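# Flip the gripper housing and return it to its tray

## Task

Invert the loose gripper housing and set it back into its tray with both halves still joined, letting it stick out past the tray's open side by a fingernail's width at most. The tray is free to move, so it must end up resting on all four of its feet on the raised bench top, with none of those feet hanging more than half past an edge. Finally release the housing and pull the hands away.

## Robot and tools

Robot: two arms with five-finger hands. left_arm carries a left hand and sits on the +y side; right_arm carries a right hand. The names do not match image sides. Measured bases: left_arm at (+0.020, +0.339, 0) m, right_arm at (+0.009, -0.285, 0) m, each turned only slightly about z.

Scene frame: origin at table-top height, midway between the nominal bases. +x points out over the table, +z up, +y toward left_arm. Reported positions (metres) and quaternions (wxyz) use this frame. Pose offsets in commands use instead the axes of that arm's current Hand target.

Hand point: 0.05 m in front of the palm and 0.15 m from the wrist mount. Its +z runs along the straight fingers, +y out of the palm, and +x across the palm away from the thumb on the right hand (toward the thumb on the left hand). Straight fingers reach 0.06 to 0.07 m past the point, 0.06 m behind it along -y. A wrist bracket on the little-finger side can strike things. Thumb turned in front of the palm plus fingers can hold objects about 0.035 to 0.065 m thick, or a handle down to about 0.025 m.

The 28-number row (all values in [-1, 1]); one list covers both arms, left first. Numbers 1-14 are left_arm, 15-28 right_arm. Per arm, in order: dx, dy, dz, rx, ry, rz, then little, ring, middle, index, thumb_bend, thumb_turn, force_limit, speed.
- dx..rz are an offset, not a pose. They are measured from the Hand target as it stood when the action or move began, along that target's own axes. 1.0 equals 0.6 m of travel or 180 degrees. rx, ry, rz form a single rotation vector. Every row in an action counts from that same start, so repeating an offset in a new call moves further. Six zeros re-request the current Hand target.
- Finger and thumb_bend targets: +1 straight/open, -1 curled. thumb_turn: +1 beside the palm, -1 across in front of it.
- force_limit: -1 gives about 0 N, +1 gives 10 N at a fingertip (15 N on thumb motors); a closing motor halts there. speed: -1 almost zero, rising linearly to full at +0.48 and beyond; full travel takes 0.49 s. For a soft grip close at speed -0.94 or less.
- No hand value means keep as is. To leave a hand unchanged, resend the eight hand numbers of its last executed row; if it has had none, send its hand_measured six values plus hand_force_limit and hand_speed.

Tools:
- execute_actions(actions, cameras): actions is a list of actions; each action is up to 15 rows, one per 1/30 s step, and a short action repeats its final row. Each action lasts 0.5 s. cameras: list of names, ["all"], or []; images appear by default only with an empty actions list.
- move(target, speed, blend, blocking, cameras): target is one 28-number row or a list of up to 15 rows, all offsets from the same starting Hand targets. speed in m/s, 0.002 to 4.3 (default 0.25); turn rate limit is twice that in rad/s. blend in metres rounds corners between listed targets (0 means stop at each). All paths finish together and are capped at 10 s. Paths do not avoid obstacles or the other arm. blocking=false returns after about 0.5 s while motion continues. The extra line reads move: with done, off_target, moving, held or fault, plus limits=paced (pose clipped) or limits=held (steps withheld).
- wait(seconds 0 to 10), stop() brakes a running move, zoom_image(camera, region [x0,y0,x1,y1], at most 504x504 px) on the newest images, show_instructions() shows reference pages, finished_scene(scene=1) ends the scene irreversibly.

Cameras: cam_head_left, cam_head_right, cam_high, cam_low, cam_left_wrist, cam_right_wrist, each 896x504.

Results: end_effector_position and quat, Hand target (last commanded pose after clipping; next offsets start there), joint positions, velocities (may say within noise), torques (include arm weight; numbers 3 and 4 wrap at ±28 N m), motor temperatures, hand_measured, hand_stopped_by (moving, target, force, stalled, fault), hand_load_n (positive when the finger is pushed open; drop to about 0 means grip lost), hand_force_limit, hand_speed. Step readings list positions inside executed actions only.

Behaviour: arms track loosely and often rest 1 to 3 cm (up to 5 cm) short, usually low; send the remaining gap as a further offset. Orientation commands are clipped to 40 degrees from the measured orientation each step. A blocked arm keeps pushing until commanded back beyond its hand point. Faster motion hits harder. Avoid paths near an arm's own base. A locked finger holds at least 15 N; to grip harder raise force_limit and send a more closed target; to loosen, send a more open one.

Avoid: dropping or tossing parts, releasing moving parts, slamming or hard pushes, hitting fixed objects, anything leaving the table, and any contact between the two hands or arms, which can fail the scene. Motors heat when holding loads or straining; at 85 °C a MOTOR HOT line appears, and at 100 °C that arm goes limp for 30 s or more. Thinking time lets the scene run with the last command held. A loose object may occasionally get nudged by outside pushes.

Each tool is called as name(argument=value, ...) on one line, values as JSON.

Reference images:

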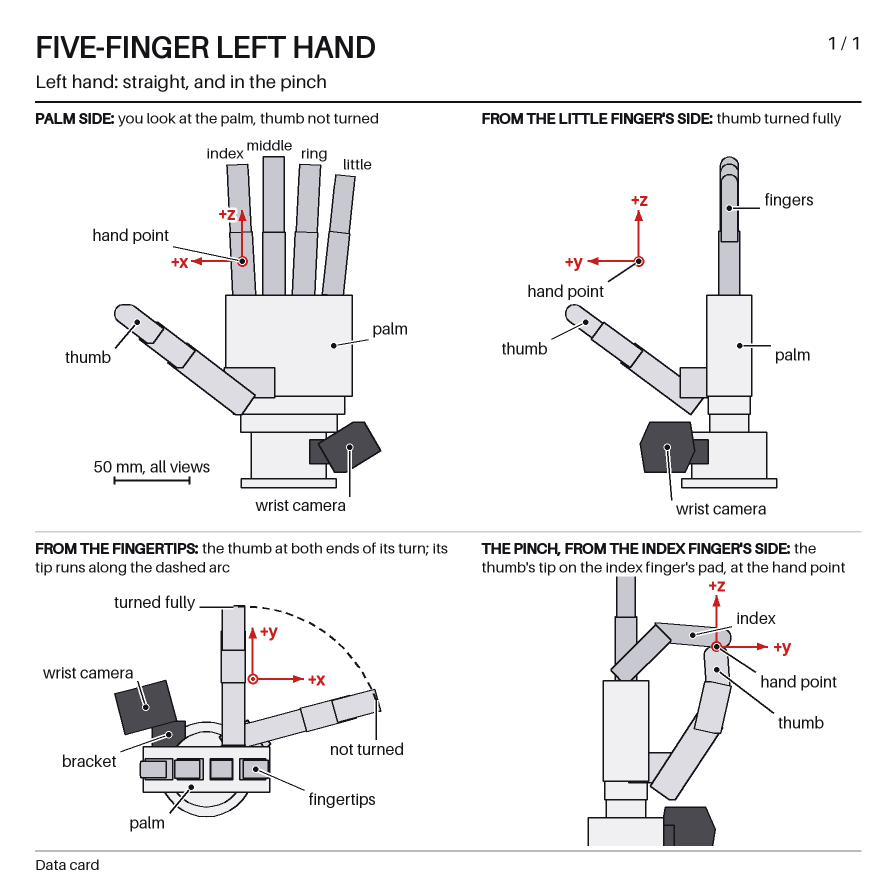

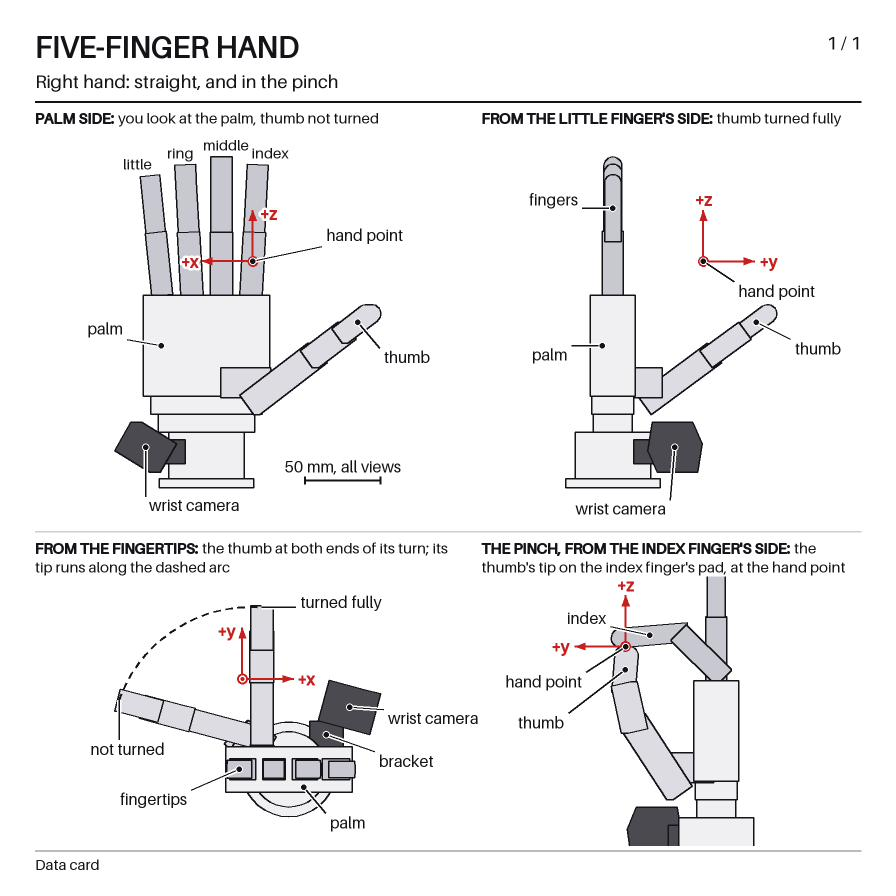

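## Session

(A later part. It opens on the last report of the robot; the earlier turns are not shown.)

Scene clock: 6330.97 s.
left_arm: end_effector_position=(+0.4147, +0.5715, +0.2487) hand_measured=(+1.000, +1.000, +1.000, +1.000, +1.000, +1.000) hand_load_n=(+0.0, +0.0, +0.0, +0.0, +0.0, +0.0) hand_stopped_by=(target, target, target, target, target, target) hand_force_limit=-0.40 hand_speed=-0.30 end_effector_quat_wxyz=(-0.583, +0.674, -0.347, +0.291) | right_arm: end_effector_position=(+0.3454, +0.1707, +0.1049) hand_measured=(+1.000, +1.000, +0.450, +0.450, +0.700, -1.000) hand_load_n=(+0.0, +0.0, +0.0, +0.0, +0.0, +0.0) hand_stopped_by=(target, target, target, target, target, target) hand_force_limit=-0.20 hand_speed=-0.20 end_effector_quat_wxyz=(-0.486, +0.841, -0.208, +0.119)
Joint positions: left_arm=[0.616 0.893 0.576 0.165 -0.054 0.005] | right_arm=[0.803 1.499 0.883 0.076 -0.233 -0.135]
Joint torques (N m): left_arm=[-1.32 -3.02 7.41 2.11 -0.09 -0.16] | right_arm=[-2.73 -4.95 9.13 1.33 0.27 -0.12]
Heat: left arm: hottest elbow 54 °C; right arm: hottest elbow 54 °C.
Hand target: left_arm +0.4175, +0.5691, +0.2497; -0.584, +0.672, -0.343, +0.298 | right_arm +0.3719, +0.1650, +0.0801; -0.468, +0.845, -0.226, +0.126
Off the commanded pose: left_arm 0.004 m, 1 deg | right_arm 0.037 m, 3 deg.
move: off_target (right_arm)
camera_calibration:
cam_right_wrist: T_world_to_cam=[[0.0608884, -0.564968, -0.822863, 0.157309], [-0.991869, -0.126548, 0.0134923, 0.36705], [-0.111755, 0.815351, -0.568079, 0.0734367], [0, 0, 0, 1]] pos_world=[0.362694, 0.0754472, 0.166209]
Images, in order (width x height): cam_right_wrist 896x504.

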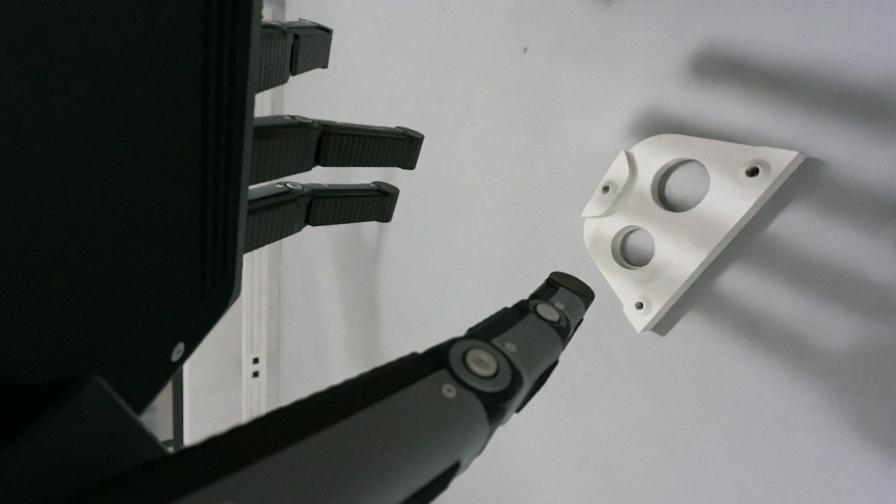

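move(target=[0,0,0,0,0,0,1,1,1,1,1,1,-0.4,-0.3,0.0242,0.0433,0.0095,0,0,0,1,1,0.45,0.45,0.7,-1,-0.2,-0.2], cameras=["cam_right_wrist"])

Scene clock: 6337.90 s.
left_arm: end_effector_position=(+0.4147, +0.5715, +0.2487) hand_measured=(+1.000, +1.000, +1.000, +1.000, +1.000, +1.000) hand_load_n=(+0.0, +0.0, +0.0, -0.5, +0.0, +0.0) hand_stopped_by=(target, target, target, target, target, target) hand_force_limit=-0.40 hand_speed=-0.30 end_effector_quat_wxyz=(-0.583, +0.674, -0.347, +0.291) | right_arm: end_effector_position=(+0.3495, +0.1810, +0.1095) hand_measured=(+1.000, +1.000, +0.450, +0.450, +0.700, -1.000) hand_load_n=(+0.0, +0.0, +0.0, +0.0, +0.0, +0.0) hand_stopped_by=(target, target, target, target, target, target) hand_force_limit=-0.20 hand_speed=-0.20 end_effector_quat_wxyz=(-0.509, +0.830, -0.194, +0.118)
Joint positions: left_arm=[0.616 0.893 0.576 0.165 -0.054 0.005] | right_arm=[0.8 1.517 0.883 0.144 -0.265 -0.135]
Joint torques (N m): left_arm=[-1.44 -2.96 7.41 2.14 -0.09 -0.16] | right_arm=[-5.42 -4.66 5.55 1.22 0.34 -0.32]
Heat: left arm: hottest elbow 54 °C; right arm: hottest elbow 54 °C.
Hand target: left_arm +0.4175, +0.5691, +0.2497; -0.584, +0.672, -0.343, +0.298 | right_arm +0.3801, +0.1499, +0.0549; -0.468, +0.845, -0.226, +0.126
Off the commanded pose: left_arm 0.004 m, 1 deg | right_arm 0.070 m, 6 deg.
move: off_target (right_arm)
camera_calibration:
cam_right_wrist: T_world_to_cam=[[0.0937026, -0.523252, -0.847011, 0.150322], [-0.98844, -0.15074, -0.0162269, 0.378794], [-0.119188, 0.83874, -0.531328, 0.0624664], [0, 0, 0, 1]] pos_world=[0.367775, 0.0833625, 0.166661]
Images, in order (width x height): cam_right_wrist 896x504.

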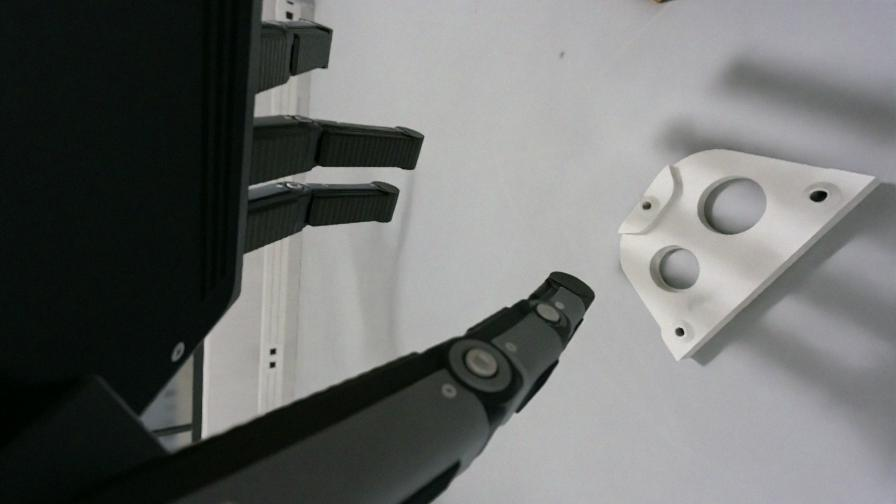

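move(target=[0,0,0,0,0,0,1,1,1,1,1,1,-0.4,-0.3,-0.0983,-0.1168,-0.0492,0,0,0,1,1,0.45,0.45,0.7,-1,-0.2,-0.2], cameras=["cam_right_wrist","cam_head_left","cam_head_right","cam_low"])

Scene clock: 6347.23 s.
left_arm: end_effector_position=(+0.4147, +0.5715, +0.2487) hand_measured=(+1.000, +1.000, +1.000, +1.000, +1.000, +1.000) hand_load_n=(+0.0, +0.0, +0.0, +0.0, +0.0, -0.5) hand_stopped_by=(target, target, target, target, target, target) hand_force_limit=-0.40 hand_speed=-0.30 end_effector_quat_wxyz=(-0.583, +0.674, -0.347, +0.291) | right_arm: end_effector_position=(+0.3243, +0.1740, +0.0990) hand_measured=(+1.000, +1.000, +0.450, +0.450, +0.700, -1.000) hand_load_n=(+0.0, +0.0, +0.0, +0.0, +0.0, +0.0) hand_stopped_by=(target, target, target, target, target, target) hand_force_limit=-0.20 hand_speed=-0.20 end_effector_quat_wxyz=(-0.446, +0.858, -0.226, +0.118)
Joint positions: left_arm=[0.616 0.893 0.576 0.165 -0.054 0.005] | right_arm=[0.861 1.488 0.904 -0.035 -0.144 -0.103]
Joint torques (N m): left_arm=[-1.32 -2.96 7.42 2.11 -0.09 -0.15] | right_arm=[0.85 -10.52 11.23 0.59 0.05 0.07]
Heat: left arm: hottest elbow 54 °C; right arm: hottest elbow 53 °C.
Hand target: left_arm +0.4175, +0.5691, +0.2497; -0.584, +0.672, -0.343, +0.298 | right_arm +0.3348, +0.1899, +0.1298; -0.468, +0.845, -0.226, +0.126
Off the commanded pose: left_arm 0.004 m, 1 deg | right_arm 0.036 m, 3 deg.
move: off_target (right_arm)
camera_calibration:
cam_right_wrist: T_world_to_cam=[[0.00935148, -0.629083, -0.777282, 0.17899], [-0.994049, -0.0902143, 0.0610544, 0.336299], [-0.10853, 0.772085, -0.626183, 0.0773429], [0, 0, 0, 1]] pos_world=[0.341018, 0.0832231, 0.167024]
Images, in order (width x height): cam_head_left 896x504, cam_head_right 896x504, cam_low 896x504, cam_right_wrist 896x504.

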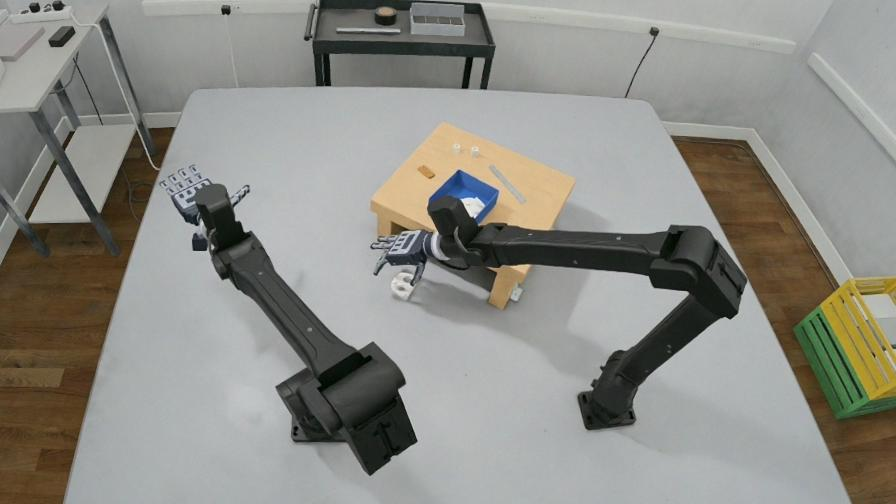

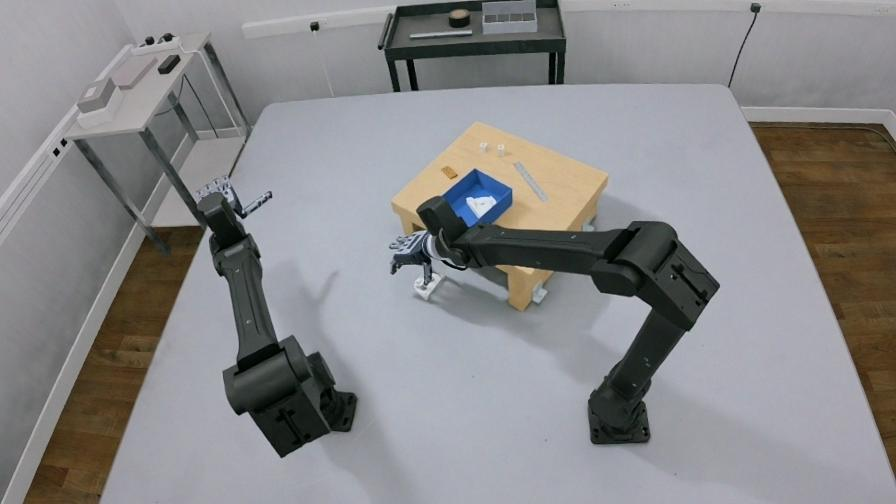

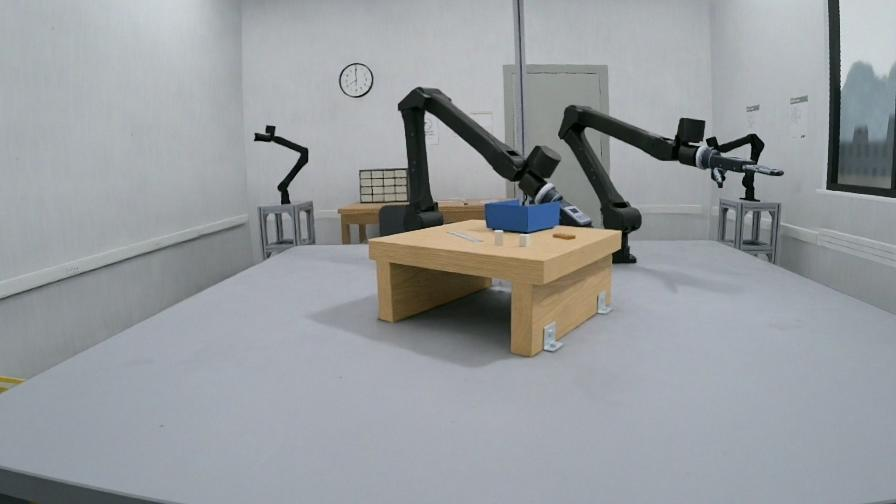

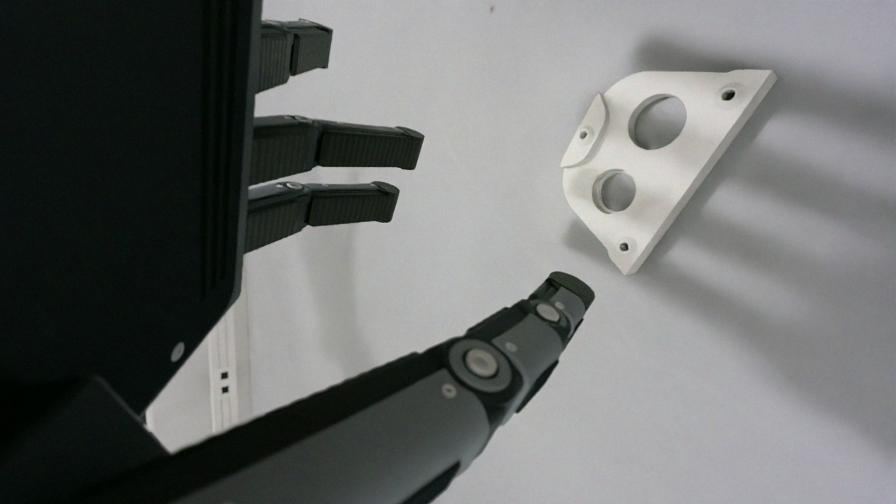

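move(target=[0,0,0,0,0,0,1,1,1,1,1,1,-0.4,-0.3,0.0208,0.0382,-0.0138,0,0.1178,0.0736,1,1,0.45,0.45,0.7,-1,-0.2,-0.2], cameras=["cam_right_wrist","cam_head_left"])

Scene clock: 6383.00 s.
left_arm: end_effector_position=(+0.4147, +0.5715, +0.2487) hand_measured=(+1.000, +1.000, +1.000, +1.000, +1.000, +1.000) hand_load_n=(-0.5, +0.0, +0.0, +0.0, +0.0, -0.5) hand_stopped_by=(target, target, target, target, target, target) hand_force_limit=-0.40 hand_speed=-0.30 end_effector_quat_wxyz=(-0.583, +0.674, -0.347, +0.291) | right_arm: end_effector_position=(+0.3375, +0.1653, +0.1049) hand_measured=(+1.000, +1.000, +0.450, +0.450, +0.700, -1.000) hand_load_n=(+0.0, +0.0, +0.0, +0.0, +0.0, +0.5) hand_stopped_by=(target, target, target, target, target, target) hand_force_limit=-0.20 hand_speed=-0.20 end_effector_quat_wxyz=(-0.419, +0.783, -0.400, +0.225)
Joint positions: left_arm=[0.616 0.893 0.576 0.165 -0.054 0.005] | right_arm=[0.961 1.456 0.874 -0.03 0.308 0.188]
Joint torques (N m): left_arm=[-1.38 -2.96 7.45 2.07 -0.09 -0.16] | right_arm=[0.91 -10.4 7.23 1.06 0.31 0.14]
Motor temperatures (°C): left_arm=[35 35 54 34 38 32] | right_arm=[37 40 55 36 34 34]
Heat: left arm: hottest elbow 54 °C; right arm: hottest elbow 55 °C.
Hand target: left_arm +0.4175, +0.5691, +0.2497; -0.584, +0.672, -0.343, +0.298 | right_arm +0.3361, +0.1671, +0.1148; -0.430, +0.776, -0.403, +0.224
Off the commanded pose: left_arm 0.004 m, 1 deg | right_arm 0.010 m, 2 deg.
move: done
camera_calibration:
cam_right_wrist: T_world_to_cam=[[-0.228307, -0.569826, -0.789414, 0.249655], [-0.940896, 0.337496, 0.0285013, 0.263091], [0.250183, 0.749263, -0.6132, -0.02954], [0, 0, 0, 1]] pos_world=[0.311929, 0.0756014, 0.171469]
Images, in order (width x height): cam_head_left 896x504, cam_right_wrist 896x504.

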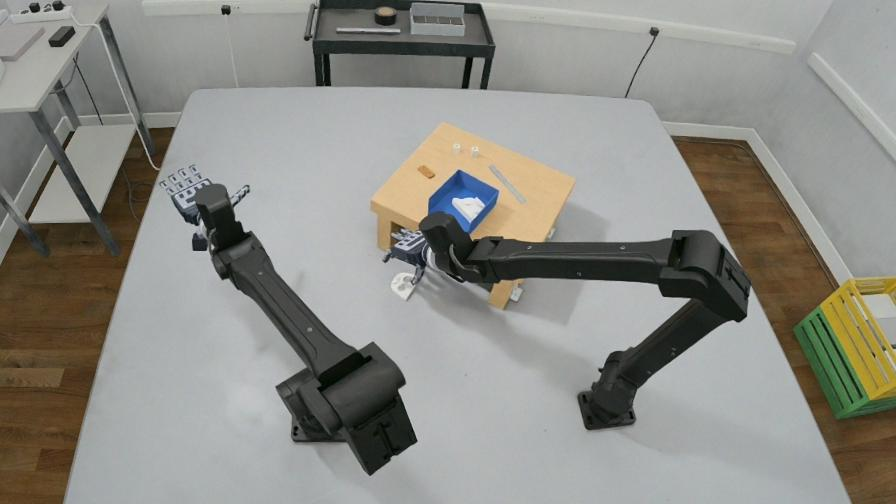

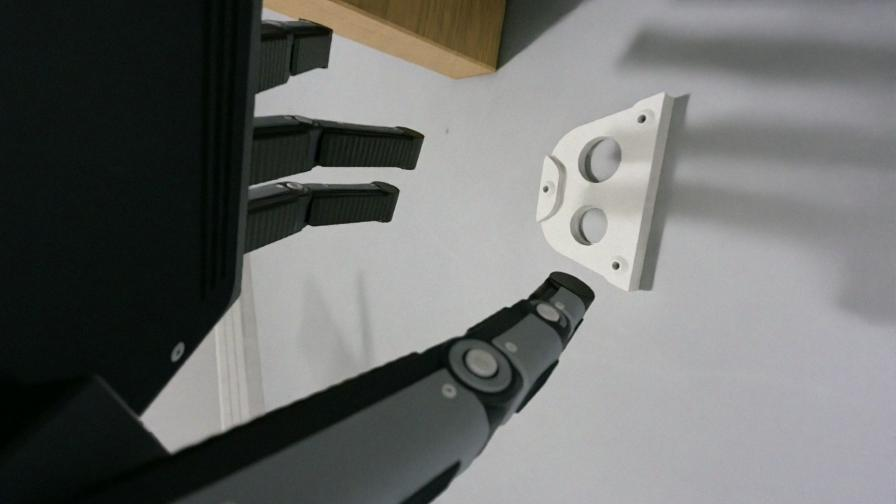

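move(target=[0,0,0,0,0,0,1,1,1,1,1,1,-0.4,-0.3,0,0.0975,0.0609,0,0,0,1,1,0.45,0.45,0.7,-1,-0.2,-0.2], speed=0.15, cameras=["cam_right_wrist","cam_head_left"])

Scene clock: 6403.17 s.
left_arm: end_effector_position=(+0.4147, +0.5715, +0.2487) hand_measured=(+1.000, +1.000, +1.000, +1.000, +1.000, +1.000) hand_load_n=(+0.0, +0.0, +0.0, +0.0, +0.0, +0.0) hand_stopped_by=(target, target, target, target, target, target) hand_force_limit=-0.40 hand_speed=-0.30 end_effector_quat_wxyz=(-0.583, +0.674, -0.347, +0.291) | right_arm: end_effector_position=(+0.3353, +0.1614, +0.0405) hand_measured=(+1.000, +1.000, +0.450, +0.450, +0.700, -1.000) hand_load_n=(+0.0, +0.0, +0.0, +0.0, +0.0, +0.0) hand_stopped_by=(target, target, target, target, target, target) hand_force_limit=-0.20 hand_speed=-0.20 end_effector_quat_wxyz=(-0.419, +0.783, -0.400, +0.226)
Joint positions: left_arm=[0.616 0.893 0.576 0.165 -0.054 0.005] | right_arm=[0.961 1.57 0.789 0.169 0.31 0.189]
Joint torques (N m): left_arm=[-1.38 -3.02 7.42 2.11 -0.09 -0.15] | right_arm=[0.97 -9.58 6.67 1.43 0.24 0.11]
Heat: left arm: hottest elbow 54 °C; right arm: hottest elbow 53 °C.
Hand target: left_arm +0.4175, +0.5691, +0.2497; -0.584, +0.672, -0.343, +0.298 | right_arm +0.3361, +0.1671, +0.0459; -0.430, +0.776, -0.403, +0.224
Off the commanded pose: left_arm 0.004 m, 1 deg | right_arm 0.008 m, 2 deg.
move: done
camera_calibration:
cam_right_wrist: T_world_to_cam=[[-0.229627, -0.569652, -0.789156, 0.196527], [-0.940136, 0.339612, 0.0284103, 0.263477], [0.251823, 0.748438, -0.613535, -0.0659065], [0, 0, 0, 1]] pos_world=[0.309429, 0.0717987, 0.107169]
Images, in order (width x height): cam_head_left 896x504, cam_right_wrist 896x504.

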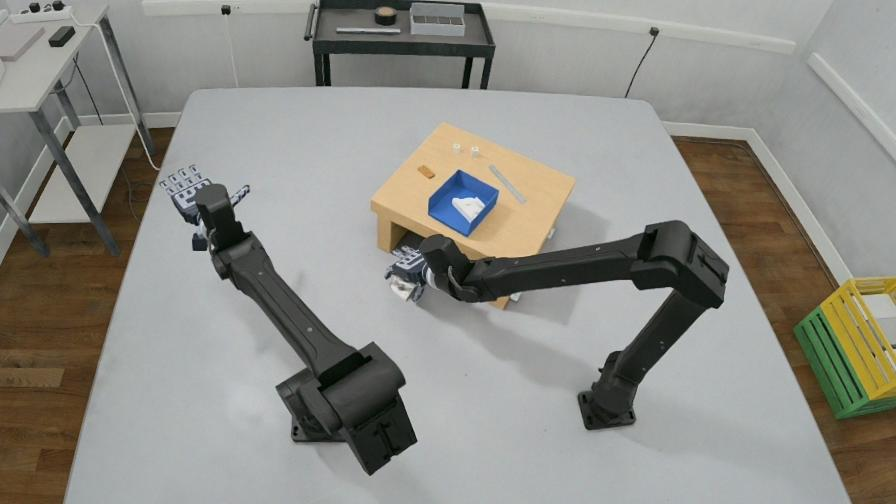

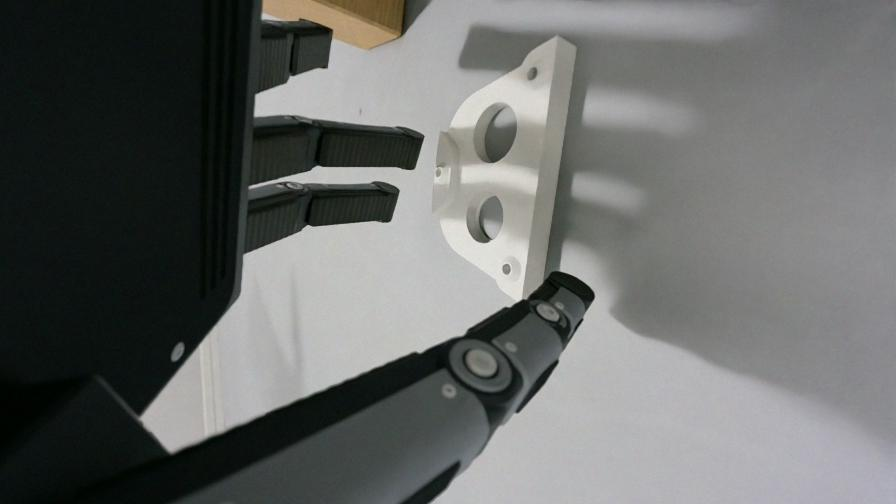

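move(target=[[0,0,0,0,0,0,1,1,1,1,1,1,-0.4,-0.3,0,0.0148,0.0093,0,0,0,1,1,0.45,0.45,0.7,-1,-0.2,-0.2],[0,0,0,0,0,0,1,1,1,1,1,1,-0.4,-0.3,-0.0312,-0.0234,0.0703,0,0,0,1,1,0.45,0.45,0.7,-1,-0.2,-0.2]], speed=0.1, cameras=["cam_right_wrist","cam_head_left"])

Scene clock: 6421.90 s.
left_arm: end_effector_position=(+0.4147, +0.5715, +0.2487) hand_measured=(+1.000, +1.000, +1.000, +1.000, +1.000, +1.000) hand_load_n=(+0.0, +0.0, +0.0, +0.0, +0.0, +0.0) hand_stopped_by=(target, target, target, target, target, target) hand_force_limit=-0.40 hand_speed=-0.30 end_effector_quat_wxyz=(-0.583, +0.674, -0.347, +0.291) | right_arm: end_effector_position=(+0.3557, +0.1912, +0.0262) hand_measured=(+1.000, +1.000, +0.450, +0.450, +0.700, -1.000) hand_load_n=(+0.0, +0.0, +0.0, +0.0, +0.0, +0.0) hand_stopped_by=(target, target, target, target, target, target) hand_force_limit=-0.20 hand_speed=-0.20 end_effector_quat_wxyz=(-0.421, +0.781, -0.402, +0.227)
Joint positions: left_arm=[0.616 0.893 0.576 0.165 -0.054 0.005] | right_arm=[0.962 1.679 0.877 0.195 0.313 0.192]
Joint torques (N m): left_arm=[-1.44 -3.02 7.42 2.11 -0.09 -0.16] | right_arm=[1.26 -9.99 9.25 0.53 0.24 0.1]
Heat: left arm: hottest elbow 54 °C; right arm: hottest elbow 51 °C.
Hand target: left_arm +0.4175, +0.5691, +0.2497; -0.584, +0.672, -0.343, +0.298 | right_arm +0.3608, +0.2072, +0.0355; -0.430, +0.776, -0.403, +0.224
Off the commanded pose: left_arm 0.004 m, 1 deg | right_arm 0.019 m, 1 deg.
move: off_target (right_arm)
camera_calibration:
cam_right_wrist: T_world_to_cam=[[-0.229786, -0.564888, -0.792528, 0.206102], [-0.938819, 0.343311, 0.0275015, 0.271865], [0.256548, 0.750359, -0.609216, -0.10422], [0, 0, 0, 1]] pos_world=[0.329329, 0.101293, 0.0923721]
Images, in order (width x height): cam_head_left 896x504, cam_right_wrist 896x504.

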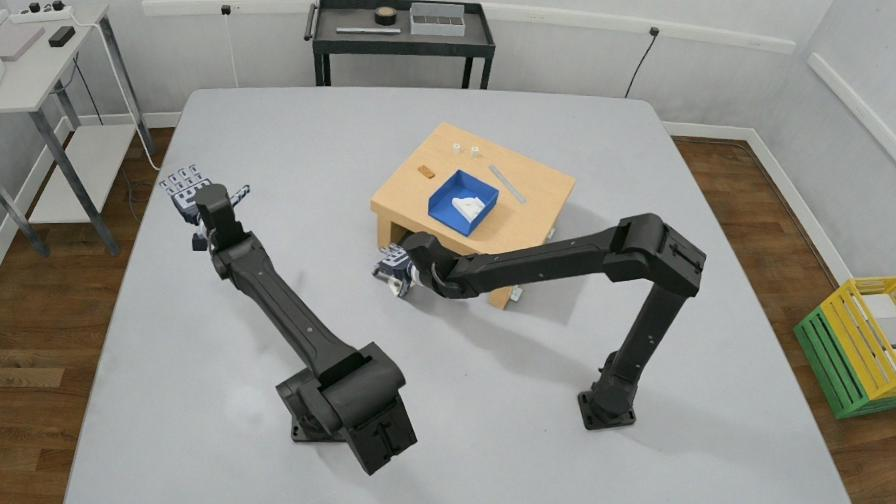

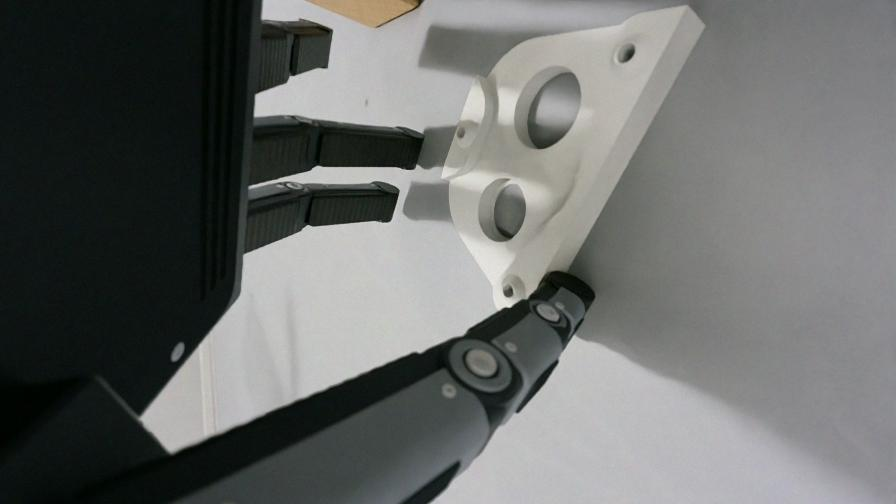

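move(target=[0,0,0,0,0,0,1,1,1,1,1,1,-0.4,-0.3,0.0752,0.0157,-0.0253,0,0,0,1,1,0.45,0.45,0.7,-1,-0.2,-0.2], speed=0.1, cameras=["cam_right_wrist","cam_head_left"])

Scene clock: 6467.97 s.
left_arm: end_effector_position=(+0.4147, +0.5715, +0.2487) hand_measured=(+1.000, +1.000, +1.000, +1.000, +1.000, +1.000) hand_load_n=(+0.0, +0.0, +0.0, +0.0, +0.0, -0.5) hand_stopped_by=(target, target, target, target, target, target) hand_force_limit=-0.40 hand_speed=-0.30 end_effector_quat_wxyz=(-0.583, +0.674, -0.347, +0.291) | right_arm: end_effector_position=(+0.3692, +0.1590, +0.0259) hand_measured=(+1.000, +1.000, +0.450, +0.450, +0.700, -1.000) hand_load_n=(+0.0, +0.0, +0.5, +0.0, +0.0, +0.5) hand_stopped_by=(target, target, target, target, target, target) hand_force_limit=-0.20 hand_speed=-0.20 end_effector_quat_wxyz=(-0.419, +0.780, -0.410, +0.219)
Joint positions: left_arm=[0.616 0.893 0.576 0.165 -0.054 0.005] | right_arm=[0.89 1.642 0.828 0.207 0.249 0.171]
Joint torques (N m): left_arm=[-1.38 -2.9 7.43 2.1 -0.08 -0.16] | right_arm=[0.38 -11.34 6.05 1.51 0.11 -0.15]
Heat: left arm: hottest elbow 54 °C; right arm: hottest elbow 53 °C.
Hand target: left_arm +0.4175, +0.5691, +0.2497; -0.584, +0.672, -0.343, +0.298 | right_arm +0.3721, +0.1600, +0.0357; -0.430, +0.776, -0.403, +0.224
Off the commanded pose: left_arm 0.004 m, 1 deg | right_arm 0.010 m, 2 deg.
move: done
camera_calibration:
cam_right_wrist: T_world_to_cam=[[-0.249205, -0.557342, -0.792002, 0.19672], [-0.935579, 0.349809, 0.0482175, 0.292783], [0.250175, 0.752996, -0.608612, -0.0818868], [0, 0, 0, 1]] pos_world=[0.343432, 0.0688828, 0.0918482]
Images, in order (width x height): cam_head_left 896x504, cam_right_wrist 896x504.

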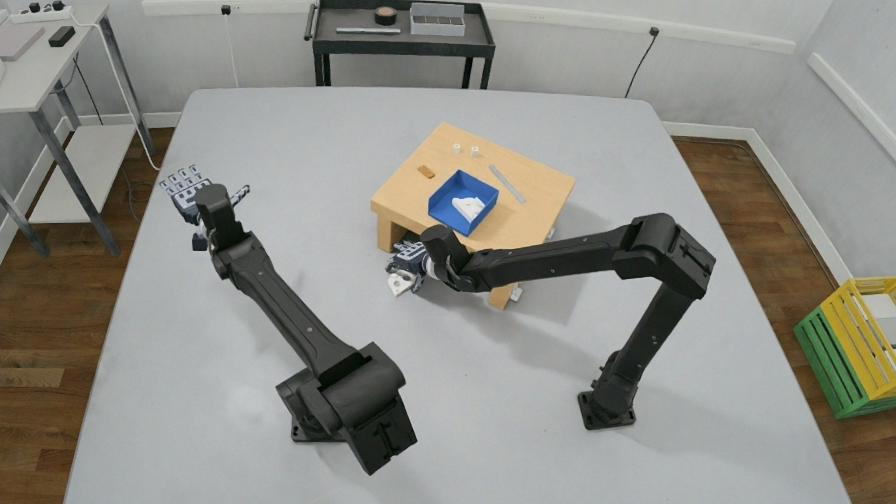

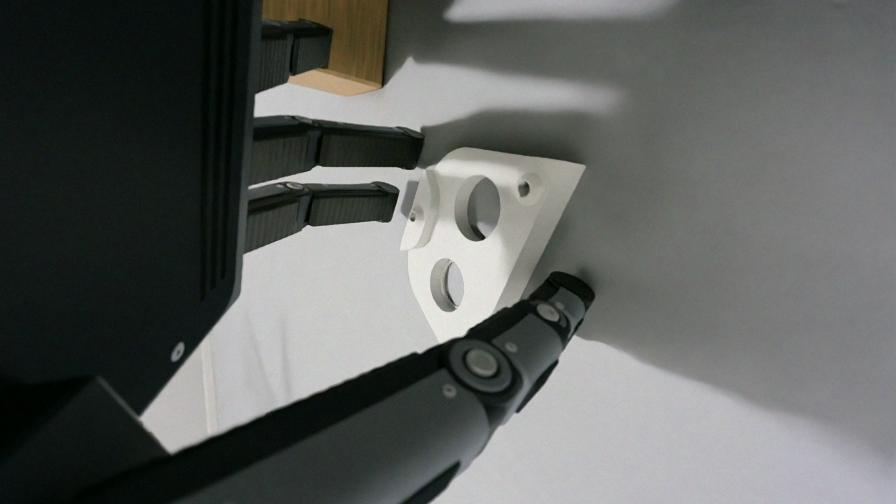

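zoom_image(camera="cam_right_wrist", region=[370, 110, 630, 360])

zoom_image(camera="cam_head_left", region=[360, 220, 460, 310])

Scaled by 1.938 from the camera's 896x504 image, which has a finer 1280x720 frame.

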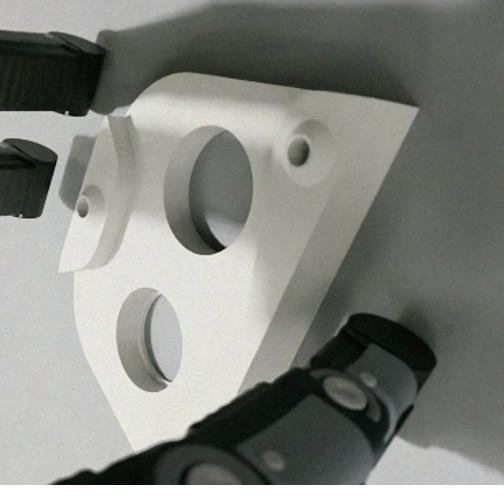

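Scaled by 5.040 from the camera's 896x504 image, which has a finer 1280x720 frame.

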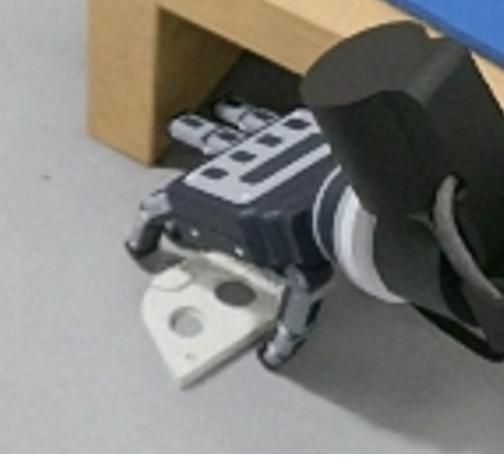

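move(target=[0,0,0,0,0,0,1,1,1,1,1,1,-0.4,-0.3,0,0,0,0,0,0,1,1,0.05,0.05,0.7,-1,-0.2,-0.9], cameras=["cam_right_wrist"])

Scene clock: 6502.73 s.
left_arm: end_effector_position=(+0.4147, +0.5715, +0.2487) hand_measured=(+1.000, +1.000, +1.000, +1.000, +1.000, +1.000) hand_load_n=(+0.0, +0.0, +0.0, +0.0, +0.0, +0.0) hand_stopped_by=(target, target, target, target, target, target) hand_force_limit=-0.40 hand_speed=-0.30 end_effector_quat_wxyz=(-0.583, +0.674, -0.347, +0.291) | right_arm: end_effector_position=(+0.3702, +0.1603, +0.0288) hand_measured=(+1.000, +1.000, +0.136, +0.118, +0.702, -1.000) hand_load_n=(+0.0, +0.0, +2.0, +4.5, +6.5, -1.5) hand_stopped_by=(target, target, force, force, target, target) hand_force_limit=-0.20 hand_speed=-0.90 end_effector_quat_wxyz=(-0.423, +0.778, -0.409, +0.220)
Joint positions: left_arm=[0.616 0.893 0.576 0.165 -0.054 0.005] | right_arm=[0.89 1.639 0.828 0.214 0.249 0.171]
Joint torques (N m): left_arm=[-1.26 -3.02 7.43 2.1 -0.09 -0.16] | right_arm=[0.38 -11.16 6.06 1.26 0.1 -0.18]
Motor temperatures (°C): left_arm=[35 35 54 34 38 32] | right_arm=[37 41 50 36 34 34]
Heat: left arm: hottest elbow 54 °C; right arm: hottest elbow 50 °C.
Hand target: left_arm +0.4175, +0.5691, +0.2497; -0.584, +0.672, -0.343, +0.298 | right_arm +0.3721, +0.1600, +0.0356; -0.430, +0.776, -0.403, +0.224
Off the commanded pose: left_arm 0.004 m, 1 deg | right_arm 0.007 m, 1 deg.
move: done
camera_calibration:
cam_right_wrist: T_world_to_cam=[[-0.243764, -0.551713, -0.797616, 0.197248], [-0.936061, 0.348989, 0.0446784, 0.293518], [0.25371, 0.757508, -0.601508, -0.0835537], [0, 0, 0, 1]] pos_world=[0.344031, 0.0696824, 0.093956]
Images, in order (width x height): cam_right_wrist 896x504.

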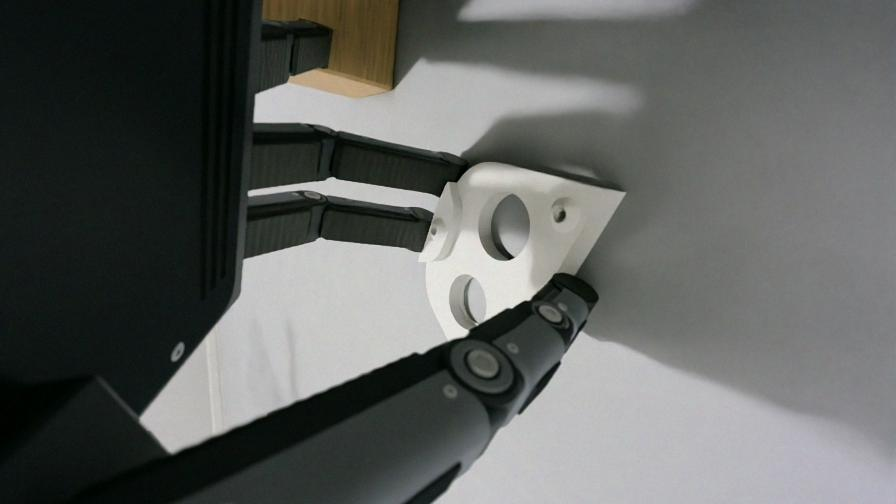

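move(target=[[0,0,0,0,0,0,1,1,1,1,1,1,-0.4,-0.3,-0.084,-0.018,-0.05,0,0,0,1,1,0.05,0.05,0.7,-1,-0.2,-0.9],[0,0,0,0,0,0,1,1,1,1,1,1,-0.4,-0.3,-0.14,-0.2537,-0.223,0,0,0,1,1,0.05,0.05,0.7,-1,-0.2,-0.9]], speed=0.15, blend=0.02, cameras=["cam_right_wrist","cam_head_left"])

Scene clock: 6518.67 s.
left_arm: end_effector_position=(+0.4147, +0.5715, +0.2487) hand_measured=(+1.000, +1.000, +1.000, +1.000, +1.000, +1.000) hand_load_n=(+0.0, -0.5, +0.0, -0.5, +0.0, -0.5) hand_stopped_by=(target, target, target, target, target, target) hand_force_limit=-0.40 hand_speed=-0.30 end_effector_quat_wxyz=(-0.583, +0.674, -0.347, +0.291) | right_arm: end_effector_position=(+0.2943, +0.1960, +0.2057) hand_measured=(+1.000, +1.000, +0.136, +0.118, +0.702, -1.000) hand_load_n=(+0.0, +0.0, +2.0, +4.5, +6.5, -1.0) hand_stopped_by=(target, target, force, force, target, target) hand_force_limit=-0.20 hand_speed=-0.90 end_effector_quat_wxyz=(-0.407, +0.789, -0.400, +0.227)
Joint positions: left_arm=[0.616 0.893 0.576 0.165 -0.054 0.005] | right_arm=[1.087 1.359 1.085 -0.392 0.415 0.267]
Joint torques (N m): left_arm=[-1.38 -2.96 7.43 2.11 -0.09 -0.16] | right_arm=[1.14 -8.94 12.16 0.54 0.31 0.09]
Heat: left arm: hottest elbow 54 °C; right arm: hottest elbow 50 °C.
Hand target: left_arm +0.4175, +0.5691, +0.2497; -0.584, +0.672, -0.343, +0.298 | right_arm +0.2969, +0.2100, +0.2355; -0.430, +0.776, -0.403, +0.224
Off the commanded pose: left_arm 0.004 m, 1 deg | right_arm 0.033 m, 3 deg.
move: off_target (right_arm)
camera_calibration:
cam_right_wrist: T_world_to_cam=[[-0.237893, -0.588757, -0.77251, 0.339851], [-0.939281, 0.341951, 0.028637, 0.207674], [0.2473, 0.732417, -0.634356, 0.0286374], [0, 0, 0, 1]] pos_world=[0.268831, 0.108101, 0.274757]
Images, in order (width x height): cam_head_left 896x504, cam_right_wrist 896x504.

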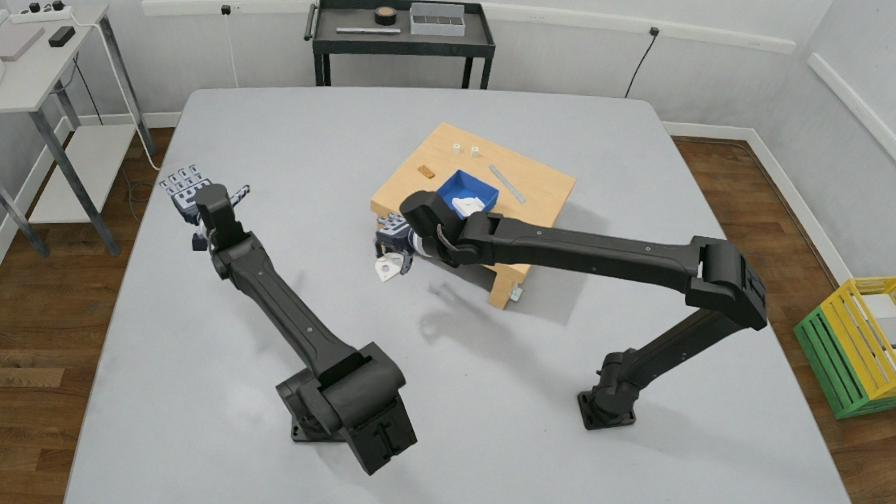

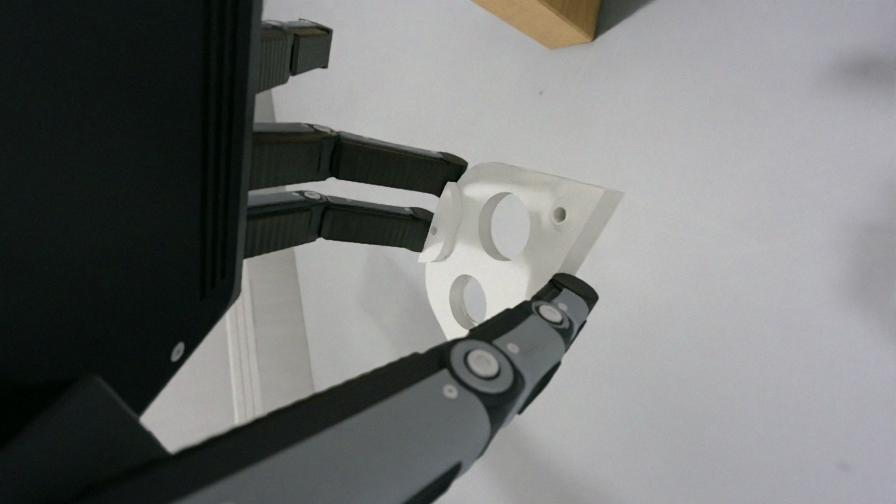

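move(target=[[0,0,0,0,0,0,1,1,1,1,1,1,-0.4,-0.3,0.0713,-0.0115,-0.0585,0.0337,0.0799,-0.3068,1,1,0.05,0.05,0.7,-1,-0.2,-0.9],[0,0,0,0,0,0,1,1,1,1,1,1,-0.4,-0.3,0.1217,-0.0037,-0.0713,-0.0491,0.1635,-0.5469,1,1,0.05,0.05,0.7,-1,-0.2,-0.9]], speed=0.25, blend=0.03, cameras=["cam_right_wrist","cam_head_left"])

Scene clock: 6565.43 s.
left_arm: end_effector_position=(+0.4147, +0.5715, +0.2487) hand_measured=(+1.000, +1.000, +1.000, +1.000, +1.000, +1.000) hand_load_n=(+0.0, +0.0, +0.0, +0.0, +0.0, +0.0) hand_stopped_by=(target, target, target, target, target, target) hand_force_limit=-0.40 hand_speed=-0.30 end_effector_quat_wxyz=(-0.583, +0.674, -0.347, +0.291) | right_arm: end_effector_position=(+0.3128, +0.1260, +0.2631) hand_measured=(+1.000, +1.000, +0.136, +0.118, +0.702, -1.000) hand_load_n=(+0.0, +0.0, +1.5, +4.0, +6.5, -1.5) hand_stopped_by=(target, target, force, force, target, target) hand_force_limit=-0.20 hand_speed=-0.90 end_effector_quat_wxyz=(+0.042, +0.766, +0.211, +0.606)
Joint positions: left_arm=[0.616 0.893 0.576 0.165 -0.054 0.005] | right_arm=[1.314 1.441 1.032 -0.157 1.06 -1.403]
Joint torques (N m): left_arm=[-1.32 -2.96 7.46 2.1 -0.09 -0.16] | right_arm=[1.32 -8.7 7.56 1.24 0.51 -0.17]
Heat: left arm: hottest elbow 54 °C; right arm: hottest elbow 53 °C.
Hand target: left_arm +0.4175, +0.5691, +0.2497; -0.584, +0.672, -0.343, +0.298 | right_arm +0.3101, +0.1301, +0.2600; +0.043, +0.763, +0.218, +0.607
Off the commanded pose: left_arm 0.004 m, 1 deg | right_arm 0.006 m, 1 deg.
move: done
camera_calibration:
cam_right_wrist: T_world_to_cam=[[0.317925, -0.740392, 0.592236, -0.166378], [-0.543419, -0.654161, -0.526088, 0.395082], [0.776929, -0.154576, -0.610317, 0.0515335], [0, 0, 0, 1]] pos_world=[0.227553, 0.143228, 0.337835]
Images, in order (width x height): cam_head_left 896x504, cam_right_wrist 896x504.

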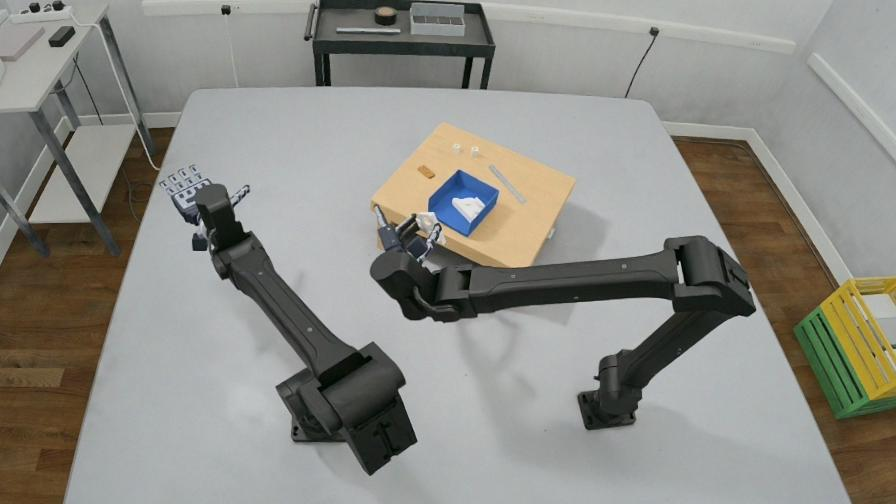

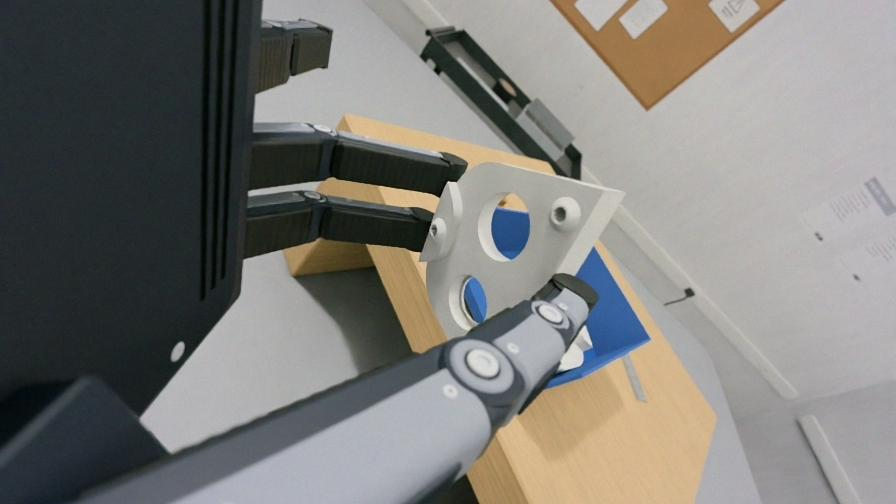

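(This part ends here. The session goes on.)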